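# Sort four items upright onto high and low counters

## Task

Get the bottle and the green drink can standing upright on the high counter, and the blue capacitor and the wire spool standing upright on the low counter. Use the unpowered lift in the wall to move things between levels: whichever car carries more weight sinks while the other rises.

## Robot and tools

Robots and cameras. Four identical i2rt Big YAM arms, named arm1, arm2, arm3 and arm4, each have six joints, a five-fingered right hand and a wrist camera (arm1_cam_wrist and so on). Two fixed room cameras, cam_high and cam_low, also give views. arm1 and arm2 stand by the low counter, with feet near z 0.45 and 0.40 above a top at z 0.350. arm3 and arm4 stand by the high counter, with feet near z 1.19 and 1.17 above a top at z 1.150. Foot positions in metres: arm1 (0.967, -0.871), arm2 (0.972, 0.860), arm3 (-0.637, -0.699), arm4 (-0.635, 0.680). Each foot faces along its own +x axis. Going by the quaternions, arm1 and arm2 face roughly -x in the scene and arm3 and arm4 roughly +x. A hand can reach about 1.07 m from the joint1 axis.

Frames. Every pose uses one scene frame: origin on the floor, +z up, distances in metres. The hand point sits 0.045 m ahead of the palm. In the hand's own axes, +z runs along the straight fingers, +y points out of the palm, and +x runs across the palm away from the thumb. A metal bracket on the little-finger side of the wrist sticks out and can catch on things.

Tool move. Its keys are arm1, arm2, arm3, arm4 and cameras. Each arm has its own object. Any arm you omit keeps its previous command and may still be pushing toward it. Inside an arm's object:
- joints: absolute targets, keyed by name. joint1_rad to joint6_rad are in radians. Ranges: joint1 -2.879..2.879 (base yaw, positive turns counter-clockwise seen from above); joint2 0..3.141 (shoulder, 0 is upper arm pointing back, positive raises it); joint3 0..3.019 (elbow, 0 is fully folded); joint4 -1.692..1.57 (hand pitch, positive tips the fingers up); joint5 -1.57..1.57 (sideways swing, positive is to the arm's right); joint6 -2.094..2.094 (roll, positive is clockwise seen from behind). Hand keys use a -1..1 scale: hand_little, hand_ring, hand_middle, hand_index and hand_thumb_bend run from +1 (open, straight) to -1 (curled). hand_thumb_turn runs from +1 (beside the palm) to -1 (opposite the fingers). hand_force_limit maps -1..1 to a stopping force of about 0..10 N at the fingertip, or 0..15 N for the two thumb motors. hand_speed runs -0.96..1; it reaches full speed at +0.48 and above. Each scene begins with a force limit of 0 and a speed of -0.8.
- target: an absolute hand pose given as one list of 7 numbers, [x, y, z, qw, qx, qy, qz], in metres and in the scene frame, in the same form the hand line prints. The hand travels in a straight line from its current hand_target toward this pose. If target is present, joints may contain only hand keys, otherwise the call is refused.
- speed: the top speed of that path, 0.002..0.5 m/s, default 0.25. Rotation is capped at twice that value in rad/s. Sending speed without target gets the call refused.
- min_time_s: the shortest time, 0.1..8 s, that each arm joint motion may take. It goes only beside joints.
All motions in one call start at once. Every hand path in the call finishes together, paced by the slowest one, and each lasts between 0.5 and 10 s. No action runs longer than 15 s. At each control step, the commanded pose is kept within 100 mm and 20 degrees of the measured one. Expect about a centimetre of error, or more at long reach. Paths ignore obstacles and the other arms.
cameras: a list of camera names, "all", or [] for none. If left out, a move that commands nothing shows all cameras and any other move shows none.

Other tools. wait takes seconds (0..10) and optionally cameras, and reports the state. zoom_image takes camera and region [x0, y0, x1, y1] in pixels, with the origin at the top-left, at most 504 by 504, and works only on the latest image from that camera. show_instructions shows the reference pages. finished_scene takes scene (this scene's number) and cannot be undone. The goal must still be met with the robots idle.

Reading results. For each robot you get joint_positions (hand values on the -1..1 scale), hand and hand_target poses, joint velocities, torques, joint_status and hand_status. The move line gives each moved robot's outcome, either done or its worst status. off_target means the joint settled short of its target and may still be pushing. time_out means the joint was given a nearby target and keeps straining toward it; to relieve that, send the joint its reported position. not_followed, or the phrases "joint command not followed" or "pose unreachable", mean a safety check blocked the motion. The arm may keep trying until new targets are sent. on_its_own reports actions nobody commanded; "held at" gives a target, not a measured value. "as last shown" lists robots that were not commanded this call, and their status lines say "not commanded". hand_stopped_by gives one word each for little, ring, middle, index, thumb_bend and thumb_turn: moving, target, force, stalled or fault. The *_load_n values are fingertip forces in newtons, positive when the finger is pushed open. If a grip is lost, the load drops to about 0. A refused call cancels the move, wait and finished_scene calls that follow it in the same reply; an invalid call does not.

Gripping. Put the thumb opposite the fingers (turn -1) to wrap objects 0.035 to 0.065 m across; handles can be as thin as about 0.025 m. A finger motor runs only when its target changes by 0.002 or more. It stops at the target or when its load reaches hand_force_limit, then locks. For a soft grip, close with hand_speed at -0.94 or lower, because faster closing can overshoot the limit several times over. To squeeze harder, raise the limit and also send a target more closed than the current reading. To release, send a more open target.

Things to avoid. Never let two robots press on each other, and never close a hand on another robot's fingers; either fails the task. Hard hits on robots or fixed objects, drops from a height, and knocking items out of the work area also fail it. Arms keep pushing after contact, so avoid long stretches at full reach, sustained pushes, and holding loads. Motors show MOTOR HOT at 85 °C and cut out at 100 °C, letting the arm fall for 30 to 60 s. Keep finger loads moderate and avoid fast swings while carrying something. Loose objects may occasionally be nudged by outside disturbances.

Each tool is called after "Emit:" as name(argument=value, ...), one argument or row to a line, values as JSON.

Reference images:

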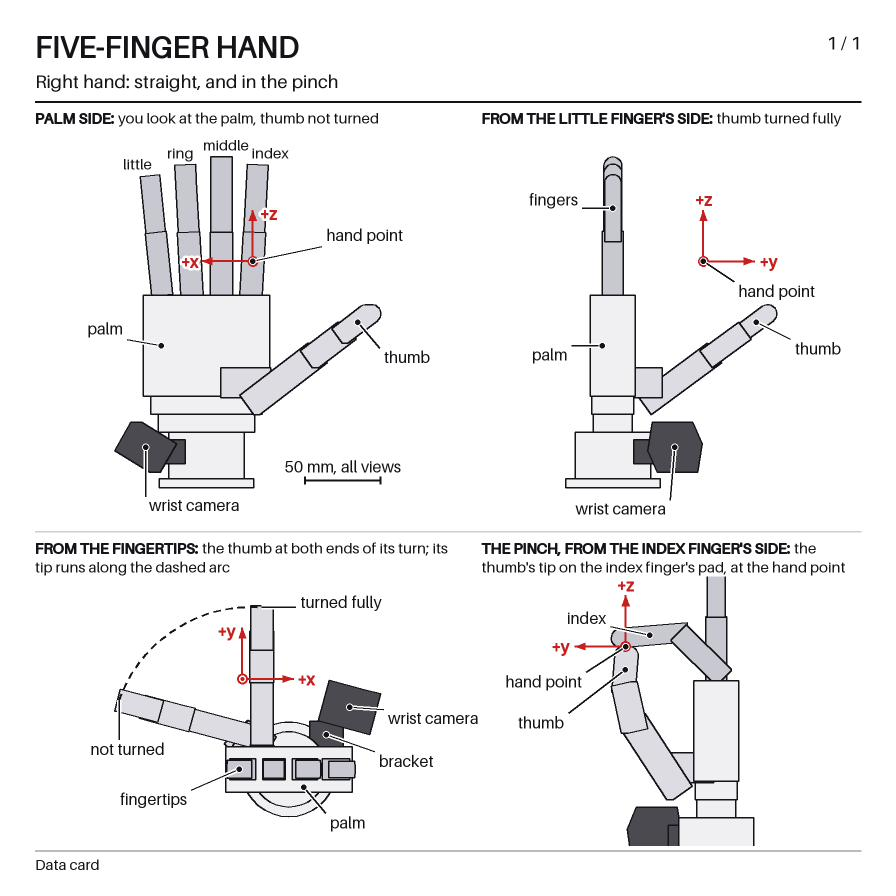

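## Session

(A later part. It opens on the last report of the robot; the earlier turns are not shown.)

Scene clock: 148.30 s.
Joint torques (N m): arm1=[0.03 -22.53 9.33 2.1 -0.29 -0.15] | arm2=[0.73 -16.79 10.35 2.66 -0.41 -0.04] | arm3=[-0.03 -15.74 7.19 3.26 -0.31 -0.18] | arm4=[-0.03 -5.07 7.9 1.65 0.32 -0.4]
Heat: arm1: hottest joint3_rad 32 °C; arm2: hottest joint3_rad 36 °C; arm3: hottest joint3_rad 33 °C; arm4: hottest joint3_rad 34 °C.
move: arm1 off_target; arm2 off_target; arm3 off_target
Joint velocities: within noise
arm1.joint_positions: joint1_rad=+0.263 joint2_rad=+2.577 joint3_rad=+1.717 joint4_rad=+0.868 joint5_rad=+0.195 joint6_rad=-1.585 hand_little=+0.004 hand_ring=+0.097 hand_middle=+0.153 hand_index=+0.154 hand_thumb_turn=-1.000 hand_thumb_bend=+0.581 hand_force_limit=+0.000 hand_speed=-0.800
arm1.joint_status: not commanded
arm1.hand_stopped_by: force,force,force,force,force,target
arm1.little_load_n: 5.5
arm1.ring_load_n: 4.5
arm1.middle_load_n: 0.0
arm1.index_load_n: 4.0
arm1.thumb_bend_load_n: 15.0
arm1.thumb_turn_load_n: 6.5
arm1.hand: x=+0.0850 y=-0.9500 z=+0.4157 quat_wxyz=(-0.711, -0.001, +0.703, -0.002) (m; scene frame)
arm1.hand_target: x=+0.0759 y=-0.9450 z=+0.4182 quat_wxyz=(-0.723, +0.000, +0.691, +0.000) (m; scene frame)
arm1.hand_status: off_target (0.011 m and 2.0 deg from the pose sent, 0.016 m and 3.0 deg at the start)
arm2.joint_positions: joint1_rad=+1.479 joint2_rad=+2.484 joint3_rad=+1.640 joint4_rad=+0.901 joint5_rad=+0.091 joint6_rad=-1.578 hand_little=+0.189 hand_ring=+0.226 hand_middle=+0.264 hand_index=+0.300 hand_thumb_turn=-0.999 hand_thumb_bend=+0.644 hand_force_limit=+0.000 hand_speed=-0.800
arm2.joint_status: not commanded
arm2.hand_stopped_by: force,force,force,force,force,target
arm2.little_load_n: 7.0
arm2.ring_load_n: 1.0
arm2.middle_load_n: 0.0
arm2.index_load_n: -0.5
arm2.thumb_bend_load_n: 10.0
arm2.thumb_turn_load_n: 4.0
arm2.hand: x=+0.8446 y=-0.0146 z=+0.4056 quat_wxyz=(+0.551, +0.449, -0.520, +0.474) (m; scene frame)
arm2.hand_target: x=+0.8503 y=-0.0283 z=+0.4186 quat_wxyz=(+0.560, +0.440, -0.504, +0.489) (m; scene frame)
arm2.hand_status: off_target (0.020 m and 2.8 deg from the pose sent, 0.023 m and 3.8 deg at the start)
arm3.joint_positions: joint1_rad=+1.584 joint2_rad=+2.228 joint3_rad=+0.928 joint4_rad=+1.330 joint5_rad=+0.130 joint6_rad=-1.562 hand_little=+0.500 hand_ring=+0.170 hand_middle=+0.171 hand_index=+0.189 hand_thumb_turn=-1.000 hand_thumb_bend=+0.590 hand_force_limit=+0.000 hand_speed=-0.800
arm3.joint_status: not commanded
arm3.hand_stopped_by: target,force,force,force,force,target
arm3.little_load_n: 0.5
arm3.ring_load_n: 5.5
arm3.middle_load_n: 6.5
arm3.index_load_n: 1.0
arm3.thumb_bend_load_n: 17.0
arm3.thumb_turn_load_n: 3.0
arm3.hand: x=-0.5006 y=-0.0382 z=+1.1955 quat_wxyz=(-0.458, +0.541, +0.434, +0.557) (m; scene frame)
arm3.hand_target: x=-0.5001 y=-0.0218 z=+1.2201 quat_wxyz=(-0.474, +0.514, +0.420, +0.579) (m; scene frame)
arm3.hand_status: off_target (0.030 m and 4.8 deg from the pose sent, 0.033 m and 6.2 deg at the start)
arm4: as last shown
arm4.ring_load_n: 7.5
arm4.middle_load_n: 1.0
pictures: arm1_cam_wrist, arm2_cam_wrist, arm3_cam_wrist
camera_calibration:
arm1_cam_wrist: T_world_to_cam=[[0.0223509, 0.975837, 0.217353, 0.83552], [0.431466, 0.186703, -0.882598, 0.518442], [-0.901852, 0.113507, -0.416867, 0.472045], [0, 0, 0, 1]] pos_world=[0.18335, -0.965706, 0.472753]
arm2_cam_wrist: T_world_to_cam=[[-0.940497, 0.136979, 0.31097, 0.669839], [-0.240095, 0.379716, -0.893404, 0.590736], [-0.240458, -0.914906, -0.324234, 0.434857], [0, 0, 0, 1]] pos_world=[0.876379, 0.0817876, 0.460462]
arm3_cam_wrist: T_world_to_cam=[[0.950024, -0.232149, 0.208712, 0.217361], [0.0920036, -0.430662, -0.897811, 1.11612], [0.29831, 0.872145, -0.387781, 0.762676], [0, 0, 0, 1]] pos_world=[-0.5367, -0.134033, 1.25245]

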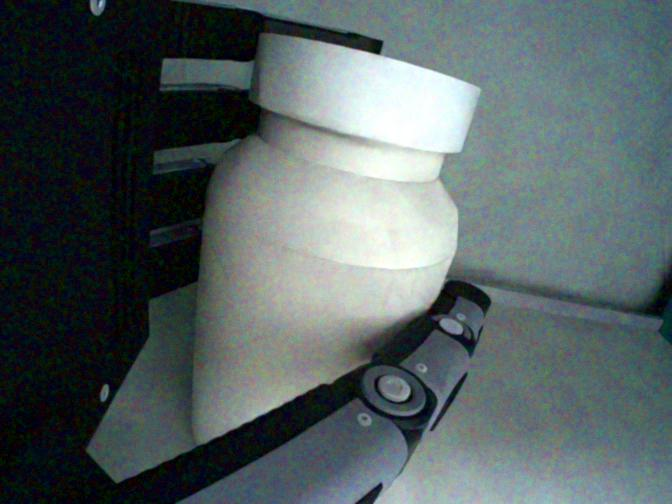

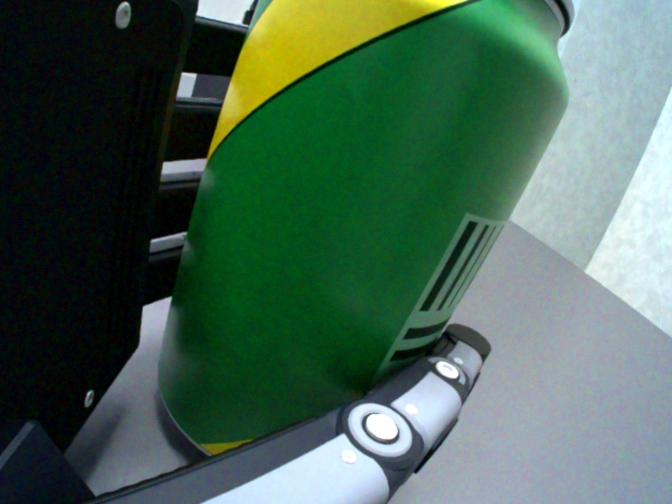

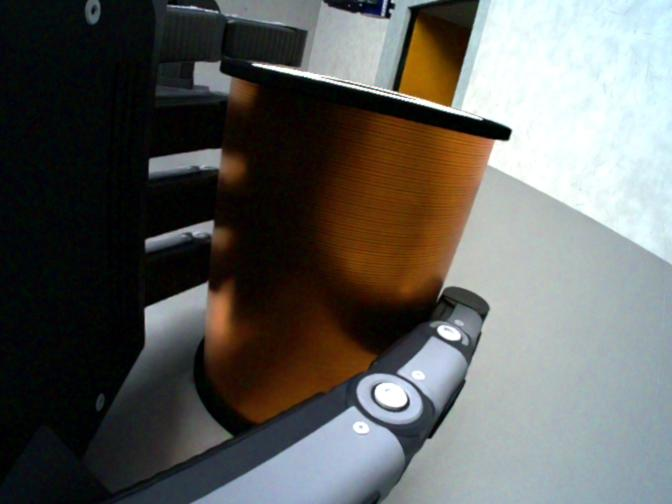

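Emit:
move(
  arm2={"target":[0.85,-0.028,0.413,0.5421,0.4567,-0.5235,0.4729],"speed":0.05},
  arm3={"target":[-0.50,-0.027,1.212,-0.4633,0.5277,0.432,0.566],"speed":0.05},
)

Emit:
move(
  arm1={"joints":{"hand_speed":-0.4,"hand_little":1,"hand_ring":1,"hand_middle":1,"hand_index":1,"hand_thumb_bend":1}},
  arm2={"joints":{"hand_speed":-0.4,"hand_little":1,"hand_ring":1,"hand_middle":1,"hand_index":1,"hand_thumb_bend":1}},
  arm3={"joints":{"hand_speed":-0.4,"hand_little":1,"hand_ring":1,"hand_middle":1,"hand_index":1,"hand_thumb_bend":1}},
)

Emit:
move(
  arm1={"target":[0.23,-0.947,0.42,-0.715,0,0.699,0],"speed":0.12},
  arm2={"target":[0.872,0.12,0.418,0.5421,0.4567,-0.5235,0.4729],"speed":0.12},
  arm3={"target":[-0.526,-0.15,1.21,-0.4512,0.5385,0.4438,0.5475],"speed":0.12},
)

Emit:
move(
  arm1={"target":[0.55,-0.90,0.50,-0.707,0,0.707,0],"speed":0.25},
  arm2={"target":[0.91,0.42,0.60,0.54,0.46,-0.528,0.47],"speed":0.25},
  arm3={"target":[-0.555,-0.29,1.36,-0.4512,0.5385,0.4438,0.5475],"speed":0.2},
  cameras=["arm1_cam_wrist","arm2_cam_wrist","arm3_cam_wrist","cam_low","cam_high"],
)

Scene clock: 160.93 s.
Joint torques (N m): arm1=[-0.21 -22.24 9.43 2.06 -0.3 -0.15] | arm2=[0.67 -18.67 9.22 0.87 -0.43 0.11] | arm3=[-0.15 -17.38 5.46 1.54 -0.31 -0.13] | arm4=[-0.03 -5.07 7.91 1.65 0.32 -0.4]
Heat: arm1: hottest joint3_rad 32 °C; arm2: hottest joint3_rad 35 °C; arm3: hottest joint3_rad 33 °C; arm4: hottest joint3_rad 34 °C.
move: arm2 off_target; arm3 off_target
Joint velocities: within noise
arm1, arm4: as last shown
arm1.joint_positions: joint1_rad=+0.263 joint2_rad=+2.577 joint3_rad=+1.718 joint4_rad=+0.868 joint5_rad=+0.195 joint6_rad=-1.585 hand_little=+0.004 hand_ring=+0.097 hand_middle=+0.153 hand_index=+0.154 hand_thumb_turn=-1.000 hand_thumb_bend=+0.581 hand_force_limit=+0.000 hand_speed=-0.800
arm1.index_load_n: 4.5
arm1.hand: x=+0.0849 y=-0.9500 z=+0.4159 quat_wxyz=(-0.711, -0.001, +0.703, -0.002) (m; scene frame)
arm1.hand_target: x=+0.0758 y=-0.9450 z=+0.4184 quat_wxyz=(-0.723, +0.000, +0.691, +0.000) (m; scene frame)
arm2.joint_positions: joint1_rad=+1.479 joint2_rad=+2.479 joint3_rad=+1.646 joint4_rad=+0.859 joint5_rad=+0.091 joint6_rad=-1.590 hand_little=+0.189 hand_ring=+0.226 hand_middle=+0.264 hand_index=+0.300 hand_thumb_turn=-1.000 hand_thumb_bend=+0.644 hand_force_limit=+0.000 hand_speed=-0.800
arm2.joint_status: not commanded
arm2.hand_stopped_by: force,force,force,force,force,target
arm2.little_load_n: 6.5
arm2.ring_load_n: 1.0
arm2.middle_load_n: 0.0
arm2.index_load_n: 0.0
arm2.thumb_bend_load_n: 9.5
arm2.thumb_turn_load_n: 1.5
arm2.hand: x=+0.8442 y=-0.0159 z=+0.4025 quat_wxyz=(+0.546, +0.460, -0.525, +0.463) (m; scene frame)
arm2.hand_target: x=+0.8501 y=-0.0270 z=+0.4133 quat_wxyz=(+0.542, +0.457, -0.523, +0.472) (m; scene frame)
arm2.hand_status: off_target (0.017 m and 1.3 deg from the pose sent, 0.016 m and 1.4 deg at the start)
arm3.joint_positions: joint1_rad=+1.584 joint2_rad=+2.228 joint3_rad=+0.928 joint4_rad=+1.330 joint5_rad=+0.127 joint6_rad=-1.562 hand_little=+0.500 hand_ring=+0.170 hand_middle=+0.171 hand_index=+0.189 hand_thumb_turn=-1.000 hand_thumb_bend=+0.590 hand_force_limit=+0.000 hand_speed=-0.800
arm3.joint_status: not commanded
arm3.hand_stopped_by: target,force,force,force,force,target
arm3.little_load_n: 0.0
arm3.ring_load_n: 6.0
arm3.middle_load_n: 6.5
arm3.index_load_n: 1.0
arm3.thumb_bend_load_n: 16.5
arm3.thumb_turn_load_n: 3.0
arm3.hand: x=-0.5012 y=-0.0379 z=+1.1955 quat_wxyz=(-0.458, +0.540, +0.435, +0.556) (m; scene frame)
arm3.hand_target: x=-0.5001 y=-0.0275 z=+1.2122 quat_wxyz=(-0.463, +0.528, +0.432, +0.566) (m; scene frame)
arm3.hand_status: off_target (0.020 m and 1.9 deg from the pose sent, 0.020 m and 1.9 deg at the start)
arm4.middle_load_n: 0.5
pictures: none

Scene clock: 162.03 s.
Joint torques (N m): arm1=[-0.03 -22.42 9.18 2.04 -0.29 -0.12] | arm2=[0.62 -18.73 9.21 1.57 -0.25 0.11] | arm3=[-0.09 -17.26 5.46 1.55 -0.17 -0.11] | arm4=[-0.09 -5.07 7.91 1.63 0.32 -0.4]
Heat: arm1: hottest joint3_rad 33 °C; arm2: hottest joint3_rad 35 °C; arm3: hottest joint3_rad 33 °C; arm4: hottest joint3_rad 34 °C.
move: arm1 done; arm2 done; arm3 done
Joint velocities: within noise
arm1.joint_positions: joint1_rad=+0.263 joint2_rad=+2.579 joint3_rad=+1.721 joint4_rad=+0.868 joint5_rad=+0.195 joint6_rad=-1.585 hand_little=+1.000 hand_ring=+1.000 hand_middle=+1.000 hand_index=+1.000 hand_thumb_turn=-1.000 hand_thumb_bend=+1.000 hand_force_limit=+0.000 hand_speed=-0.400
arm1.joint_status: all done
arm1.hand_stopped_by: target,target,target,target,target,target
arm1.little_load_n: 0.0
arm1.ring_load_n: 0.0
arm1.middle_load_n: 0.0
arm1.index_load_n: 0.0
arm1.thumb_bend_load_n: 0.0
arm1.thumb_turn_load_n: 0.0
arm1.hand: x=+0.0842 y=-0.9498 z=+0.4158 quat_wxyz=(-0.711, -0.001, +0.703, -0.002) (m; scene frame)
arm1.hand_target: x=+0.0759 y=-0.9450 z=+0.4181 quat_wxyz=(-0.723, +0.000, +0.691, +0.000) (m; scene frame)
arm1.hand_status: not commanded
arm2.joint_positions: joint1_rad=+1.479 joint2_rad=+2.480 joint3_rad=+1.646 joint4_rad=+0.842 joint5_rad=+0.082 joint6_rad=-1.582 hand_little=+1.000 hand_ring=+1.000 hand_middle=+1.000 hand_index=+1.000 hand_thumb_turn=-1.000 hand_thumb_bend=+1.000 hand_force_limit=+0.000 hand_speed=-0.400
arm2.joint_status: all done
arm2.hand_stopped_by: target,target,target,target,target,target
arm2.little_load_n: 0.0
arm2.ring_load_n: 0.0
arm2.middle_load_n: 0.0
arm2.index_load_n: 0.0
arm2.thumb_bend_load_n: 0.0
arm2.thumb_turn_load_n: 0.0
arm2.hand: x=+0.8461 y=-0.0162 z=+0.3966 quat_wxyz=(+0.538, +0.466, -0.529, +0.463) (m; scene frame)
arm2.hand_target: x=+0.8514 y=-0.0275 z=+0.4126 quat_wxyz=(+0.539, +0.457, -0.524, +0.476) (m; scene frame)
arm2.hand_status: not commanded
arm3.joint_positions: joint1_rad=+1.584 joint2_rad=+2.227 joint3_rad=+0.929 joint4_rad=+1.330 joint5_rad=+0.116 joint6_rad=-1.562 hand_little=+1.000 hand_ring=+1.000 hand_middle=+1.000 hand_index=+1.000 hand_thumb_turn=-1.000 hand_thumb_bend=+1.000 hand_force_limit=+0.000 hand_speed=-0.400
arm3.joint_status: all done
arm3.hand_stopped_by: target,target,target,target,target,target
arm3.little_load_n: 0.0
arm3.ring_load_n: 0.0
arm3.middle_load_n: 0.0
arm3.index_load_n: 0.0
arm3.thumb_bend_load_n: 0.0
arm3.thumb_turn_load_n: 0.0
arm3.hand: x=-0.5031 y=-0.0365 z=+1.1965 quat_wxyz=(-0.462, +0.537, +0.437, +0.554) (m; scene frame)
arm3.hand_target: x=-0.5014 y=-0.0268 z=+1.2122 quat_wxyz=(-0.465, +0.526, +0.434, +0.564) (m; scene frame)
arm3.hand_status: not commanded
arm4: as last shown
arm4.middle_load_n: 1.0
arm4.thumb_turn_load_n: 6.5
pictures: none

Scene clock: 164.07 s.
Joint torques (N m): arm1=[1.2 -21.36 3.93 2.1 0.16 -0.11] | arm2=[0.91 -17.38 4.16 2.85 -0.03 0.07] | arm3=[0.62 -14.27 1.31 2.81 0.04 -0.04] | arm4=[-0.03 -5.07 7.92 1.65 0.32 -0.4]
Heat: arm1: hottest joint3_rad 33 °C; arm2: hottest joint3_rad 35 °C; arm3: hottest joint3_rad 33 °C; arm4: hottest joint3_rad 34 °C.
move: arm1 off_target; arm2 off_target; arm3 off_target
Joint velocities: within noise
arm1.joint_positions: joint1_rad=+0.302 joint2_rad=+2.397 joint3_rad=+1.196 joint4_rad=+1.187 joint5_rad=+0.235 joint6_rad=-1.585 hand_little=+1.000 hand_ring=+1.000 hand_middle=+1.000 hand_index=+1.000 hand_thumb_turn=-1.000 hand_thumb_bend=+1.000 hand_force_limit=+0.000 hand_speed=-0.400
arm1.joint_status: not commanded
arm1.hand_stopped_by: target,target,target,target,target,target
arm1.little_load_n: -0.5
arm1.ring_load_n: 0.0
arm1.middle_load_n: 0.0
arm1.index_load_n: 0.0
arm1.thumb_bend_load_n: 0.0
arm1.thumb_turn_load_n: 0.5
arm1.hand: x=+0.2306 y=-0.9427 z=+0.4044 quat_wxyz=(-0.703, -0.002, +0.711, +0.000) (m; scene frame)
arm1.hand_target: x=+0.2296 y=-0.9479 z=+0.4198 quat_wxyz=(-0.715, -0.002, +0.699, -0.002) (m; scene frame)
arm1.hand_status: off_target (0.016 m and 2.0 deg from the pose sent, 0.146 m and 0.7 deg at the start)
arm2.joint_positions: joint1_rad=+1.501 joint2_rad=+2.279 joint3_rad=+1.139 joint4_rad=+1.124 joint5_rad=+0.108 joint6_rad=-1.582 hand_little=+1.000 hand_ring=+1.000 hand_middle=+1.000 hand_index=+1.000 hand_thumb_turn=-1.000 hand_thumb_bend=+1.000 hand_force_limit=+0.000 hand_speed=-0.400
arm2.joint_status: not commanded
arm2.hand_stopped_by: target,target,target,target,target,target
arm2.little_load_n: 0.0
arm2.ring_load_n: 0.0
arm2.middle_load_n: 0.0
arm2.index_load_n: 0.0
arm2.thumb_bend_load_n: 0.0
arm2.thumb_turn_load_n: 0.5
arm2.hand: x=+0.8652 y=+0.1238 z=+0.3910 quat_wxyz=(+0.533, +0.470, -0.535, +0.456) (m; scene frame)
arm2.hand_target: x=+0.8718 y=+0.1198 z=+0.4179 quat_wxyz=(+0.542, +0.457, -0.523, +0.473) (m; scene frame)
arm2.hand_status: off_target (0.028 m and 3.0 deg from the pose sent, 0.140 m and 1.7 deg at the start)
arm3.joint_positions: joint1_rad=+1.616 joint2_rad=+2.119 joint3_rad=+0.599 joint4_rad=+1.485 joint5_rad=+0.151 joint6_rad=-1.562 hand_little=+1.000 hand_ring=+1.000 hand_middle=+1.000 hand_index=+1.000 hand_thumb_turn=-1.000 hand_thumb_bend=+1.000 hand_force_limit=+0.000 hand_speed=-0.400
arm3.joint_status: not commanded
arm3.hand_stopped_by: target,target,target,target,target,target
arm3.little_load_n: 0.0
arm3.ring_load_n: 0.0
arm3.middle_load_n: 0.0
arm3.index_load_n: 0.0
arm3.thumb_bend_load_n: 0.0
arm3.thumb_turn_load_n: 0.0
arm3.hand: x=-0.5229 y=-0.1510 z=+1.1939 quat_wxyz=(-0.443, +0.554, +0.454, +0.539) (m; scene frame)
arm3.hand_target: x=-0.5260 y=-0.1500 z=+1.2099 quat_wxyz=(-0.453, +0.541, +0.446, +0.550) (m; scene frame)
arm3.hand_status: off_target (0.016 m and 2.4 deg from the pose sent, 0.117 m and 1.5 deg at the start)
arm4: as last shown
arm4.thumb_turn_load_n: 7.0
pictures: none

Scene clock: 166.53 s.
Joint torques (N m): arm1=[1.08 -10.05 0.57 2.07 0.19 0.12] | arm2=[1.03 -4.42 6.83 1.36 -0.04 0.04] | arm3=[0.91 -5.3 5.91 1.07 0.04 -0.05] | arm4=[-0.09 -5.07 7.91 1.65 0.32 -0.4]
Heat: arm1: hottest joint3_rad 32 °C; arm2: hottest joint3_rad 35 °C; arm3: hottest joint3_rad 33 °C; arm4: hottest joint3_rad 35 °C.
move: arm1 off_target; arm2 done; arm3 done
Joint velocities: within noise
arm1.joint_positions: joint1_rad=+0.442 joint2_rad=+1.877 joint3_rad=+0.230 joint4_rad=+1.552 joint5_rad=+0.390 joint6_rad=-1.578 hand_little=+1.000 hand_ring=+1.000 hand_middle=+1.000 hand_index=+1.000 hand_thumb_turn=-1.000 hand_thumb_bend=+1.000 hand_force_limit=+0.000 hand_speed=-0.400
arm1.joint_status: not commanded
arm1.hand_stopped_by: target,target,target,target,target,target
arm1.little_load_n: 0.0
arm1.ring_load_n: 0.0
arm1.middle_load_n: 0.0
arm1.index_load_n: 0.0
arm1.thumb_bend_load_n: 0.0
arm1.thumb_turn_load_n: 0.0
arm1.hand: x=+0.5492 y=-0.8966 z=+0.4936 quat_wxyz=(-0.676, -0.006, +0.737, +0.014) (m; scene frame)
arm1.hand_target: x=+0.5497 y=-0.9001 z=+0.5009 quat_wxyz=(-0.686, +0.003, +0.728, +0.002) (m; scene frame)
arm1.hand_status: off_target (0.007 m and 5.2 deg from the pose sent, 0.336 m and 0.7 deg at the start; a joint's target at an end of its range on 43 of 74 steps)
arm2.joint_positions: joint1_rad=+1.621 joint2_rad=+1.131 joint3_rad=+0.314 joint4_rad=+0.835 joint5_rad=+0.234 joint6_rad=-1.582 hand_little=+1.000 hand_ring=+1.000 hand_middle=+1.000 hand_index=+1.000 hand_thumb_turn=-1.000 hand_thumb_bend=+1.000 hand_force_limit=+0.000 hand_speed=-0.400
arm2.joint_status: not commanded
arm2.hand_stopped_by: target,target,target,target,target,target
arm2.little_load_n: 0.0
arm2.ring_load_n: 0.0
arm2.middle_load_n: 0.0
arm2.index_load_n: 0.0
arm2.thumb_bend_load_n: 0.0
arm2.thumb_turn_load_n: 0.0
arm2.hand: x=+0.9055 y=+0.4196 z=+0.5959 quat_wxyz=(+0.542, +0.460, -0.529, +0.463) (m; scene frame)
arm2.hand_target: x=+0.9094 y=+0.4202 z=+0.6001 quat_wxyz=(+0.540, +0.459, -0.527, +0.469) (m; scene frame)
arm2.hand_status: done (0.006 m and 0.8 deg from the pose sent, 0.365 m and 2.3 deg at the start)
arm3.joint_positions: joint1_rad=+1.716 joint2_rad=+1.188 joint3_rad=+0.214 joint4_rad=+0.993 joint5_rad=+0.253 joint6_rad=-1.566 hand_little=+1.000 hand_ring=+1.000 hand_middle=+1.000 hand_index=+1.000 hand_thumb_turn=-1.000 hand_thumb_bend=+1.000 hand_force_limit=+0.000 hand_speed=-0.400
arm3.joint_status: not commanded
arm3.hand_stopped_by: target,target,target,target,target,target
arm3.little_load_n: 0.0
arm3.ring_load_n: 0.0
arm3.middle_load_n: 0.0
arm3.index_load_n: 0.0
arm3.thumb_bend_load_n: 0.0
arm3.thumb_turn_load_n: 0.0
arm3.hand: x=-0.5524 y=-0.2891 z=+1.3606 quat_wxyz=(-0.457, +0.542, +0.440, +0.552) (m; scene frame)
arm3.hand_target: x=-0.5547 y=-0.2901 z=+1.3602 quat_wxyz=(-0.453, +0.541, +0.446, +0.551) (m; scene frame)
arm3.hand_status: done (0.003 m and 0.8 deg from the pose sent, 0.219 m and 2.4 deg at the start)
arm4.joint_positions: joint1_rad=+0.491 joint2_rad=+0.881 joint3_rad=+0.333 joint4_rad=+0.584 joint5_rad=+0.445 joint6_rad=-1.563 hand_little=+0.500 hand_ring=+0.229 hand_middle=+0.263 hand_index=+0.282 hand_thumb_turn=-1.000 hand_thumb_bend=+0.639 hand_force_limit=+0.000 hand_speed=-0.800
arm4.joint_status: not commanded
arm4.hand_stopped_by: target,force,force,force,force,target
arm4.little_load_n: 0.0
arm4.ring_load_n: 7.5
arm4.middle_load_n: 0.5
arm4.index_load_n: 3.0
arm4.thumb_bend_load_n: 14.5
arm4.thumb_turn_load_n: 7.0
arm4.hand: x=-0.2369 y=+0.7683 z=+1.4102 quat_wxyz=(-0.051, +0.695, +0.033, +0.717) (m; scene frame)
arm4.hand_target: x=-0.2380 y=+0.7700 z=+1.4282 quat_wxyz=(-0.049, +0.682, +0.037, +0.728) (m; scene frame)
arm4.hand_status: not commanded
pictures: arm1_cam_wrist, arm2_cam_wrist, arm3_cam_wrist, cam_high, cam_low
camera_calibration:
arm1_cam_wrist: T_world_to_cam=[[0.014155, 0.96867, 0.247949, 0.739024], [0.516819, 0.205194, -0.83114, 0.321236], [-0.855977, 0.13991, -0.497723, 0.955546], [0, 0, 0, 1]] pos_world=[0.641444, -0.915476, 0.559348]
arm2_cam_wrist: T_world_to_cam=[[-0.94048, 0.124678, 0.316154, 0.610522], [-0.239785, 0.415801, -0.877276, 0.5854], [-0.240835, -0.900869, -0.361157, 0.924803], [0, 0, 0, 1]] pos_world=[0.937279, 0.513597, 0.654537]
arm3_cam_wrist: T_world_to_cam=[[0.952043, -0.221045, 0.21155, 0.174292], [0.0958177, -0.441243, -0.892257, 1.15245], [0.290574, 0.869738, -0.398903, 1.07109], [0, 0, 0, 1]] pos_world=[-0.587589, -0.38453, 1.41867]

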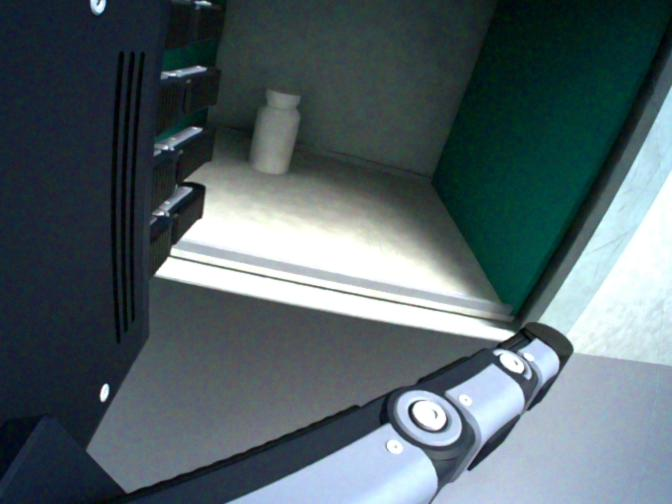

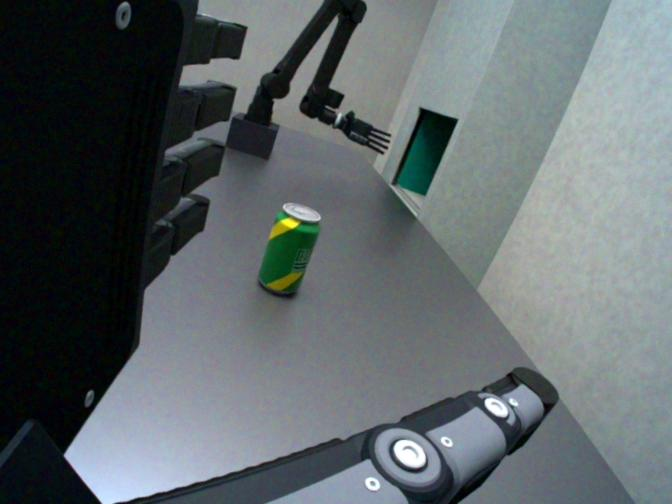

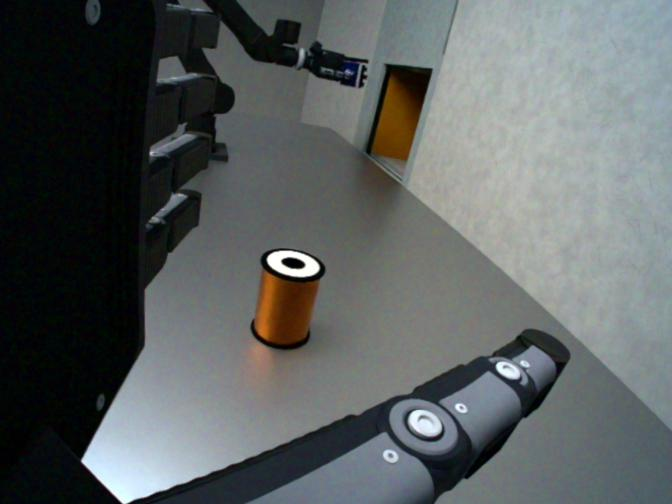

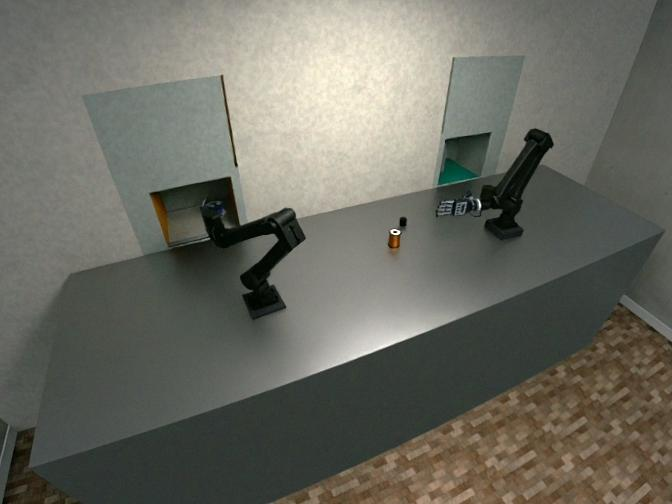

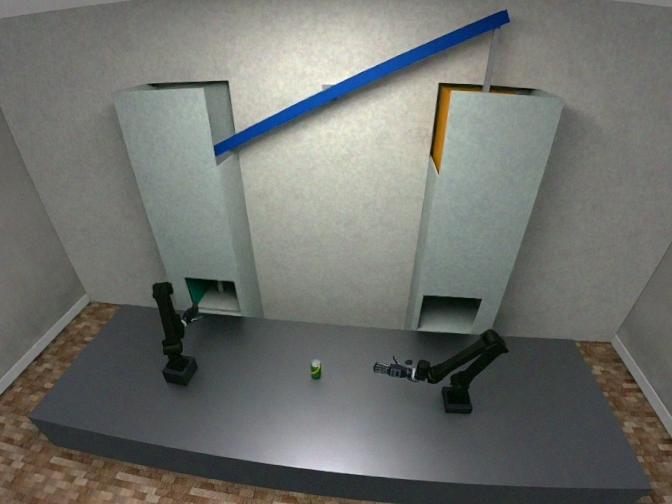

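Emit:
move(
  arm1={"joints":{"joint1_rad":-1.37,"joint5_rad":0.1},"min_time_s":2.5},
  arm4={"target":[-0.04,0.95,1.345,0,0.67,0,0.742],"speed":0.2},
)

Emit:
move(
  arm1={"target":[0.857,-0.107,0.41,-0.5350,0.4624,0.5350,0.4624],"speed":0.25},
  arm4={"target":[0.205,0.952,1.32,0,0.6625,0,0.7489],"speed":0.15},
  cameras=["arm1_cam_wrist","arm4_cam_wrist","cam_low"],
)

Scene clock: 178.47 s.
Joint torques (N m): arm1=[-0.09 -10.23 0.54 2.14 -0.28 0.11] | arm2=[1.08 -4.48 6.8 1.52 -0.04 0.03] | arm3=[0.56 -5.3 5.9 0.98 0.03 -0.05] | arm4=[-0.21 -14.74 9.35 3.26 0.32 -0.46]
Heat: arm1: hottest joint3_rad 31 °C; arm2: hottest joint3_rad 34 °C; arm3: hottest joint3_rad 33 °C; arm4: hottest joint3_rad 35 °C.
move: arm1 done; arm4 off_target
Joint velocities: within noise
arm1.joint_positions: joint1_rad=-1.363 joint2_rad=+1.877 joint3_rad=+0.230 joint4_rad=+1.552 joint5_rad=+0.106 joint6_rad=-1.578 hand_little=+1.000 hand_ring=+1.000 hand_middle=+1.000 hand_index=+1.000 hand_thumb_turn=-1.000 hand_thumb_bend=+1.000 hand_force_limit=+0.000 hand_speed=-0.400
arm1.joint_status: all done
arm1.hand_stopped_by: target,target,target,target,target,target
arm1.little_load_n: 0.0
arm1.ring_load_n: 0.0
arm1.middle_load_n: 0.0
arm1.index_load_n: 0.0
arm1.thumb_bend_load_n: 0.0
arm1.thumb_turn_load_n: 0.0
arm1.hand: x=+0.9862 y=-0.4347 z=+0.4829 quat_wxyz=(-0.478, +0.513, +0.540, +0.466) (m; scene frame)
arm1.hand_target: x=+0.9879 y=-0.4343 z=+0.4909 quat_wxyz=(-0.490, +0.513, +0.527, +0.469) (m; scene frame)
arm1.hand_status: not commanded
arm2, arm3: as last shown
arm2.thumb_bend_load_n: -0.5
arm2.thumb_turn_load_n: 0.5
arm2.hand_target: x=+0.9094 y=+0.4202 z=+0.6002 quat_wxyz=(+0.540, +0.459, -0.527, +0.469) (m; scene frame)
arm3.thumb_turn_load_n: 0.5
arm4.joint_positions: joint1_rad=+0.613 joint2_rad=+1.872 joint3_rad=+0.931 joint4_rad=+0.960 joint5_rad=+0.680 joint6_rad=-1.620 hand_little=+0.500 hand_ring=+0.229 hand_middle=+0.263 hand_index=+0.282 hand_thumb_turn=-1.000 hand_thumb_bend=+0.639 hand_force_limit=+0.000 hand_speed=-0.800
arm4.joint_status: not commanded
arm4.hand_stopped_by: target,force,force,force,force,target
arm4.little_load_n: 0.0
arm4.ring_load_n: 7.5
arm4.middle_load_n: 0.5
arm4.index_load_n: 3.0
arm4.thumb_bend_load_n: 14.5
arm4.thumb_turn_load_n: 7.0
arm4.hand: x=-0.0544 y=+0.9349 z=+1.3051 quat_wxyz=(+0.011, +0.702, +0.015, +0.712) (m; scene frame)
arm4.hand_target: x=-0.0423 y=+0.9495 z=+1.3453 quat_wxyz=(-0.002, +0.671, +0.002, +0.742) (m; scene frame)
arm4.hand_status: off_target (0.045 m and 5.5 deg from the pose sent, 0.276 m and 8.0 deg at the start)
pictures: none

Scene clock: 181.20 s.
Joint torques (N m): arm1=[1.08 -18.43 6.64 0.83 -0.29 -0.06] | arm2=[0.97 -4.42 6.8 1.48 -0.05 0.03] | arm3=[0.56 -5.3 5.9 0.99 0.03 -0.05] | arm4=[-1.38 -21.77 11.74 1.52 -0.07 -0.27]
Heat: arm1: hottest joint3_rad 31 °C; arm2: hottest joint3_rad 34 °C; arm3: hottest joint3_rad 33 °C; arm4: hottest joint3_rad 35 °C.
move: arm1 off_target; arm4 off_target
Joint velocities: within noise
arm1.joint_positions: joint1_rad=-1.266 joint2_rad=+2.366 joint3_rad=+1.227 joint4_rad=+1.163 joint5_rad=+0.108 joint6_rad=-1.578 hand_little=+1.000 hand_ring=+1.000 hand_middle=+1.000 hand_index=+1.000 hand_thumb_turn=-1.000 hand_thumb_bend=+1.000 hand_force_limit=+0.000 hand_speed=-0.400
arm1.joint_status: not commanded
arm1.hand_stopped_by: target,target,target,target,target,target
arm1.little_load_n: 0.0
arm1.ring_load_n: 0.5
arm1.middle_load_n: 0.0
arm1.index_load_n: 0.0
arm1.thumb_bend_load_n: 0.0
arm1.thumb_turn_load_n: 0.5
arm1.hand: x=+0.8647 y=-0.1129 z=+0.4192 quat_wxyz=(-0.535, +0.463, +0.530, +0.468) (m; scene frame)
arm1.hand_target: x=+0.8570 y=-0.1075 z=+0.4102 quat_wxyz=(-0.535, +0.462, +0.535, +0.463) (m; scene frame)
arm1.hand_status: off_target (0.013 m and 0.9 deg from the pose sent, 0.360 m and 8.8 deg at the start)
arm2, arm3: as last shown
arm2.thumb_bend_load_n: 0.0
arm2.thumb_turn_load_n: 0.0
arm4.joint_positions: joint1_rad=+0.412 joint2_rad=+2.328 joint3_rad=+1.652 joint4_rad=+0.731 joint5_rad=+0.483 joint6_rad=-1.620 hand_little=+0.500 hand_ring=+0.229 hand_middle=+0.263 hand_index=+0.282 hand_thumb_turn=-1.000 hand_thumb_bend=+0.639 hand_force_limit=+0.000 hand_speed=-0.800
arm4.joint_status: not commanded
arm4.hand_stopped_by: target,force,force,force,force,target
arm4.little_load_n: 0.0
arm4.ring_load_n: 7.5
arm4.middle_load_n: 0.5
arm4.index_load_n: 3.0
arm4.thumb_bend_load_n: 14.5
arm4.thumb_turn_load_n: 7.0
arm4.hand: x=+0.1830 y=+0.9462 z=+1.2708 quat_wxyz=(+0.009, +0.689, +0.008, +0.724) (m; scene frame)
arm4.hand_target: x=+0.2000 y=+0.9492 z=+1.3204 quat_wxyz=(+0.001, +0.663, -0.002, +0.749) (m; scene frame)
arm4.hand_status: off_target (0.054 m and 4.4 deg from the pose sent, 0.260 m and 6.5 deg at the start)
pictures: arm1_cam_wrist, arm4_cam_wrist, cam_low
camera_calibration:
arm1_cam_wrist: T_world_to_cam=[[0.97021, 0.103836, 0.218885, -0.918343], [0.242247, -0.404849, -0.881711, 0.125238], [-0.00293794, 0.908469, -0.417943, 0.394594], [0, 0, 0, 1]] pos_world=[0.861807, -0.212416, 0.476352]
arm4_cam_wrist: T_world_to_cam=[[0.00721655, -0.97391, 0.226819, 0.638788], [-0.405961, -0.210146, -0.889401, 1.41416], [0.913862, -0.0856613, -0.396886, 0.533464], [0, 0, 0, 1]] pos_world=[0.0819701, 0.964999, 1.32459]

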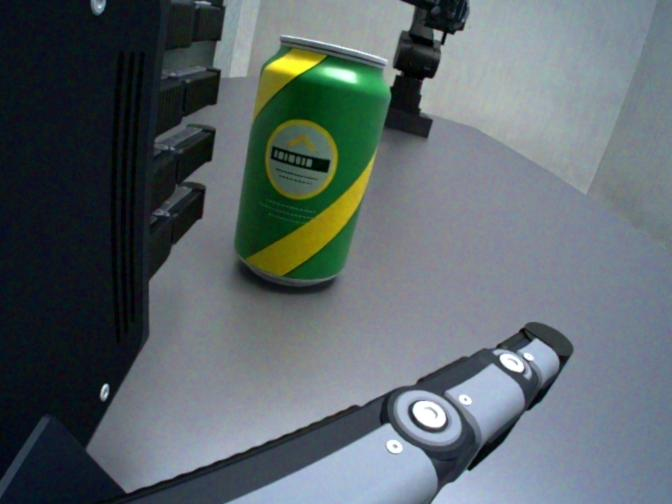

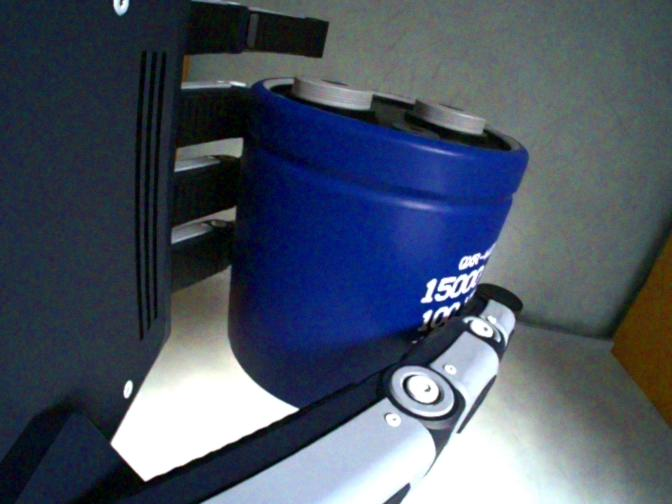

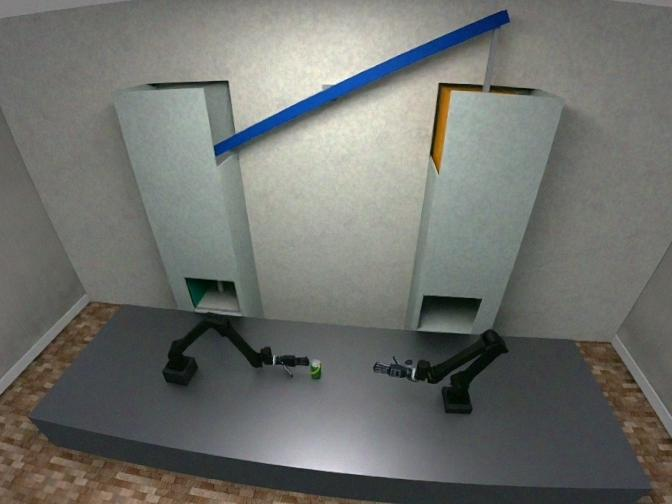

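Emit:
move(
  arm1={"target":[0.846,-0.006,0.40,-0.5325,0.4653,0.5325,0.4653],"speed":0.12},
  cameras=["arm1_cam_wrist"],
)

Emit:
move(
  arm1={"joints":{"hand_speed":-0.78,"hand_force_limit":0.1,"hand_little":-1,"hand_ring":-1,"hand_middle":-1,"hand_index":-1,"hand_thumb_bend":-1}},
  cameras=["arm1_cam_wrist"],
)

Scene clock: 194.10 s.
Joint torques (N m): arm1=[-0.15 -21.6 8.58 0.83 -0.27 -0.06] | arm2=[1.03 -4.48 6.84 1.54 -0.04 0.02] | arm3=[0.62 -5.25 5.87 0.98 0.03 -0.04] | arm4=[-1.38 -21.77 11.77 1.58 -0.07 -0.27]
Heat: arm1: hottest joint3_rad 32 °C; arm2: hottest joint3_rad 33 °C; arm3: hottest joint3_rad 33 °C; arm4: hottest joint3_rad 36 °C.
move: arm1 off_target
Joint velocities: within noise
arm1.joint_positions: joint1_rad=-1.268 joint2_rad=+2.519 joint3_rad=+1.599 joint4_rad=+0.940 joint5_rad=+0.106 joint6_rad=-1.578 hand_little=+1.000 hand_ring=+1.000 hand_middle=+1.000 hand_index=+1.000 hand_thumb_turn=-1.000 hand_thumb_bend=+1.000 hand_force_limit=+0.000 hand_speed=-0.400
arm1.joint_status: not commanded
arm1.hand_stopped_by: target,target,target,target,target,target
arm1.little_load_n: 0.0
arm1.ring_load_n: 0.0
arm1.middle_load_n: 0.0
arm1.index_load_n: 0.0
arm1.thumb_bend_load_n: 0.0
arm1.thumb_turn_load_n: 0.0
arm1.hand: x=+0.8417 y=-0.0150 z=+0.4086 quat_wxyz=(-0.533, +0.464, +0.531, +0.467) (m; scene frame)
arm1.hand_target: x=+0.8472 y=-0.0071 z=+0.4004 quat_wxyz=(-0.531, +0.467, +0.531, +0.467) (m; scene frame)
arm1.hand_status: off_target (0.013 m and 0.3 deg from the pose sent, 0.110 m and 0.5 deg at the start)
arm2, arm3, arm4: as last shown
arm4.middle_load_n: 1.0
arm4.hand_target: x=+0.1999 y=+0.9492 z=+1.3205 quat_wxyz=(+0.001, +0.663, -0.002, +0.749) (m; scene frame)
pictures: arm1_cam_wrist
camera_calibration:
arm1_cam_wrist: T_world_to_cam=[[0.969989, 0.104752, 0.219428, -0.903849], [0.243136, -0.40809, -0.87997, 0.159627], [-0.00263227, 0.906912, -0.421312, 0.302282], [0, 0, 0, 1]] pos_world=[0.838708, -0.11432, 0.466152]

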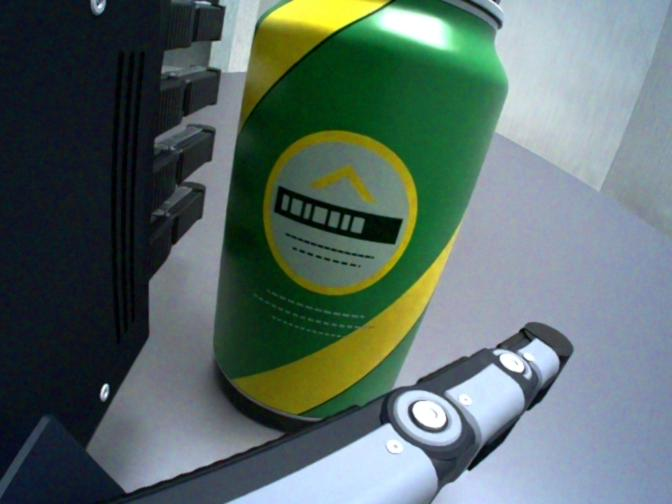

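Scene clock: 200.70 s.
Joint torques (N m): arm1=[-0.32 -21.83 8.42 0.81 -0.17 -0.06] | arm2=[0.91 -4.54 6.8 1.54 -0.06 0.03] | arm3=[0.62 -5.19 5.9 0.96 0.03 -0.04] | arm4=[-1.32 -21.77 11.75 1.58 -0.07 -0.27]
Heat: arm1: hottest joint3_rad 32 °C; arm2: hottest joint3_rad 33 °C; arm3: hottest joint3_rad 32 °C; arm4: hottest joint3_rad 37 °C.
move: arm1 off_target
Joint velocities: within noise
arm1.joint_positions: joint1_rad=-1.268 joint2_rad=+2.520 joint3_rad=+1.601 joint4_rad=+0.939 joint5_rad=+0.098 joint6_rad=-1.575 hand_little=+0.293 hand_ring=+0.314 hand_middle=+0.315 hand_index=+0.334 hand_thumb_turn=-1.000 hand_thumb_bend=+0.666 hand_force_limit=+0.100 hand_speed=-0.780
arm1.joint_status: hand_little off_target (ended at +0.293, target -1.000); hand_ring off_target (ended at +0.314, target -1.000); hand_middle off_target (ended at +0.315, target -1.000); hand_index off_target (ended at +0.334, target -1.000); hand_thumb_bend off_target (ended at +0.666, target -1.000); the others done
arm1.hand_stopped_by: force,force,force,force,force,target
arm1.little_load_n: 5.5
arm1.ring_load_n: 3.5
arm1.middle_load_n: 7.5
arm1.index_load_n: 1.5
arm1.thumb_bend_load_n: 17.0
arm1.thumb_turn_load_n: 4.5
arm1.hand: x=+0.8399 y=-0.0144 z=+0.4080 quat_wxyz=(-0.536, +0.463, +0.532, +0.464) (m; scene frame)
arm1.hand_target: x=+0.8462 y=-0.0071 z=+0.3998 quat_wxyz=(-0.533, +0.466, +0.532, +0.465) (m; scene frame)
arm1.hand_status: not commanded
arm2, arm3, arm4: as last shown
arm2.thumb_bend_load_n: -0.5
arm3.thumb_bend_load_n: -0.5
arm4.middle_load_n: 0.5
pictures: arm1_cam_wrist
camera_calibration:
arm1_cam_wrist: T_world_to_cam=[[0.969763, 0.112394, 0.216625, -0.900672], [0.243811, -0.407164, -0.880213, 0.15932], [-0.0107293, 0.906413, -0.422255, 0.308606], [0, 0, 0, 1]] pos_world=[0.837906, -0.113625, 0.465654]

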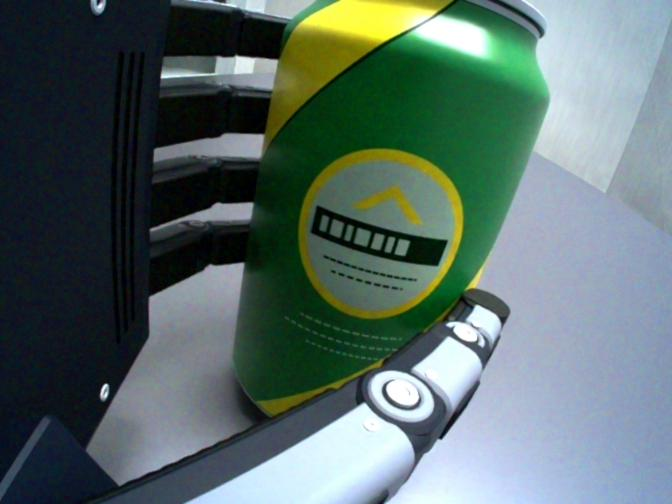

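Emit:
move(
  arm1={"joints":{"hand_speed":-0.4,"hand_little":0.9,"hand_ring":0.9,"hand_middle":0.9,"hand_index":0.9,"hand_thumb_bend":0.95}},
)

Emit:
move(
  arm1={"target":[0.846,0.012,0.40,-0.5325,0.4653,0.5325,0.4653],"speed":0.1},
  cameras=["arm1_cam_wrist"],
)

Emit:
move(
  arm1={"joints":{"hand_speed":-0.75,"hand_force_limit":0.1,"hand_little":-1,"hand_ring":-1,"hand_middle":-1,"hand_index":-1,"hand_thumb_bend":-1}},
  cameras=["arm1_cam_wrist"],
)

Scene clock: 206.50 s.
Joint torques (N m): arm1=[-0.26 -21.83 8.44 0.87 -0.18 -0.05] | arm2=[1.03 -4.48 6.82 1.48 -0.05 0.02] | arm3=[0.62 -5.3 5.91 0.99 0.03 -0.05] | arm4=[-1.32 -21.77 11.77 1.58 -0.07 -0.27]
Heat: arm1: hottest joint2_rad 32 °C; arm2: hottest joint3_rad 33 °C; arm3: hottest joint3_rad 32 °C; arm4: hottest joint3_rad 37 °C.
move: arm1 done
Joint velocities: within noise
arm1.joint_positions: joint1_rad=-1.268 joint2_rad=+2.522 joint3_rad=+1.601 joint4_rad=+0.939 joint5_rad=+0.100 joint6_rad=-1.573 hand_little=+0.900 hand_ring=+0.900 hand_middle=+0.900 hand_index=+0.900 hand_thumb_turn=-1.000 hand_thumb_bend=+0.950 hand_force_limit=+0.100 hand_speed=-0.400
arm1.joint_status: all done
arm1.hand_stopped_by: target,target,target,target,target,target
arm1.little_load_n: 0.5
arm1.ring_load_n: -0.5
arm1.middle_load_n: 0.0
arm1.index_load_n: 0.0
arm1.thumb_bend_load_n: 0.0
arm1.thumb_turn_load_n: 0.0
arm1.hand: x=+0.8402 y=-0.0146 z=+0.4069 quat_wxyz=(-0.535, +0.464, +0.532, +0.464) (m; scene frame)
arm1.hand_target: x=+0.8464 y=-0.0072 z=+0.3997 quat_wxyz=(-0.533, +0.467, +0.531, +0.465) (m; scene frame)
arm1.hand_status: not commanded
arm2, arm3, arm4: as last shown
arm2.ring_load_n: -0.5
arm2.thumb_bend_load_n: 0.0
arm2.thumb_turn_load_n: 0.5
arm3.thumb_bend_load_n: 0.0
arm4.middle_load_n: 1.0
pictures: none

Scene clock: 207.57 s.
Joint torques (N m): arm1=[-0.26 -22.12 8.96 0.85 -0.29 -0.09] | arm2=[1.08 -4.54 6.76 1.48 -0.04 0.03] | arm3=[0.56 -5.19 5.91 0.96 0.03 -0.05] | arm4=[-1.38 -21.77 11.77 1.59 -0.07 -0.27]
Heat: arm1: hottest joint2_rad 32 °C; arm2: hottest joint3_rad 33 °C; arm3: hottest joint3_rad 32 °C; arm4: hottest joint3_rad 37 °C.
move: arm1 off_target
Joint velocities: within noise
arm1.joint_positions: joint1_rad=-1.274 joint2_rad=+2.548 joint3_rad=+1.670 joint4_rad=+0.896 joint5_rad=+0.098 joint6_rad=-1.573 hand_little=+0.900 hand_ring=+0.900 hand_middle=+0.900 hand_index=+0.900 hand_thumb_turn=-1.000 hand_thumb_bend=+0.950 hand_force_limit=+0.100 hand_speed=-0.400
arm1.joint_status: not commanded
arm1.hand_stopped_by: target,target,target,target,target,target
arm1.little_load_n: 0.0
arm1.ring_load_n: -0.5
arm1.middle_load_n: 0.0
arm1.index_load_n: 0.0
arm1.thumb_bend_load_n: 0.0
arm1.thumb_turn_load_n: 0.5
arm1.hand: x=+0.8412 y=+0.0029 z=+0.4076 quat_wxyz=(-0.534, +0.465, +0.531, +0.465) (m; scene frame)
arm1.hand_target: x=+0.8470 y=+0.0110 z=+0.4004 quat_wxyz=(-0.532, +0.466, +0.531, +0.466) (m; scene frame)
arm1.hand_status: off_target (0.013 m and 0.3 deg from the pose sent, 0.028 m and 0.4 deg at the start)
arm2, arm3, arm4: as last shown
arm2.ring_load_n: 0.0
arm3.thumb_turn_load_n: 0.0
arm4.middle_load_n: 0.5
arm4.thumb_turn_load_n: 6.5
pictures: arm1_cam_wrist
camera_calibration:
arm1_cam_wrist: T_world_to_cam=[[0.970694, 0.106768, 0.215298, -0.903966], [0.240249, -0.4097, -0.880015, 0.16871], [-0.00575017, 0.905951, -0.423344, 0.289043], [0, 0, 0, 1]] pos_world=[0.838604, -0.0962234, 0.465455]

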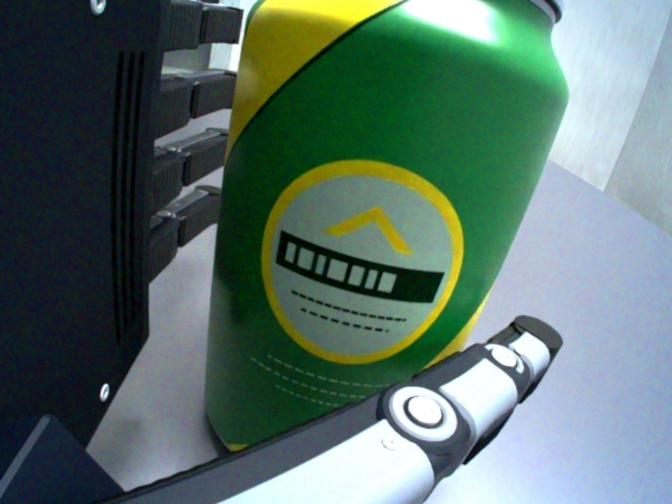

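Scene clock: 213.30 s.
Joint torques (N m): arm1=[0.26 -22.24 8.8 0.83 -0.29 -0.11] | arm2=[0.91 -4.54 6.84 1.48 -0.05 0.02] | arm3=[0.62 -5.3 5.9 0.98 0.03 -0.04] | arm4=[-1.38 -21.77 11.75 1.57 -0.07 -0.27]
Heat: arm1: hottest joint3_rad 33 °C; arm2: hottest joint3_rad 33 °C; arm3: hottest joint3_rad 32 °C; arm4: hottest joint3_rad 38 °C.
move: arm1 off_target
Joint velocities: within noise
arm1.joint_positions: joint1_rad=-1.279 joint2_rad=+2.549 joint3_rad=+1.672 joint4_rad=+0.896 joint5_rad=+0.098 joint6_rad=-1.578 hand_little=+0.190 hand_ring=+0.212 hand_middle=+0.234 hand_index=+0.259 hand_thumb_turn=-1.000 hand_thumb_bend=+0.628 hand_force_limit=+0.100 hand_speed=-0.750
arm1.joint_status: hand_little off_target (ended at +0.190, target -1.000); hand_ring off_target (ended at +0.212, target -1.000); hand_middle off_target (ended at +0.234, target -1.000); hand_index off_target (ended at +0.259, target -1.000); hand_thumb_bend off_target (ended at +0.628, target -1.000); the others done
arm1.hand_stopped_by: force,force,force,force,force,target
arm1.little_load_n: 5.5
arm1.ring_load_n: 7.5
arm1.middle_load_n: 3.0
arm1.index_load_n: 1.5
arm1.thumb_bend_load_n: 17.0
arm1.thumb_turn_load_n: 8.0
arm1.hand: x=+0.8459 y=+0.0041 z=+0.4082 quat_wxyz=(-0.532, +0.465, +0.530, +0.468) (m; scene frame)
arm1.hand_target: x=+0.8470 y=+0.0110 z=+0.4009 quat_wxyz=(-0.531, +0.465, +0.532, +0.468) (m; scene frame)
arm1.hand_status: not commanded
arm2, arm3, arm4: as last shown
arm2.thumb_turn_load_n: 0.0
arm3.thumb_turn_load_n: 0.5
arm4.ring_load_n: 7.0
arm4.middle_load_n: 1.0
arm4.thumb_turn_load_n: 7.0
pictures: arm1_cam_wrist
camera_calibration:
arm1_cam_wrist: T_world_to_cam=[[0.970298, 0.101204, 0.219725, -0.910206], [0.241909, -0.409525, -0.879641, 0.166978], [0.000959922, 0.906668, -0.421844, 0.28204], [0, 0, 0, 1]] pos_world=[0.842508, -0.095219, 0.465852]

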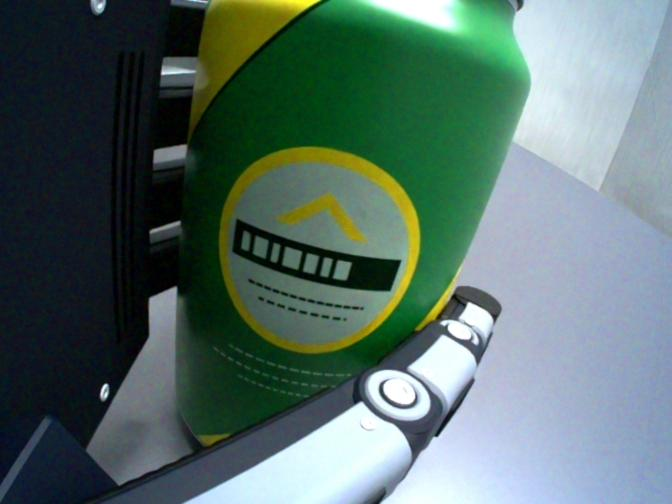

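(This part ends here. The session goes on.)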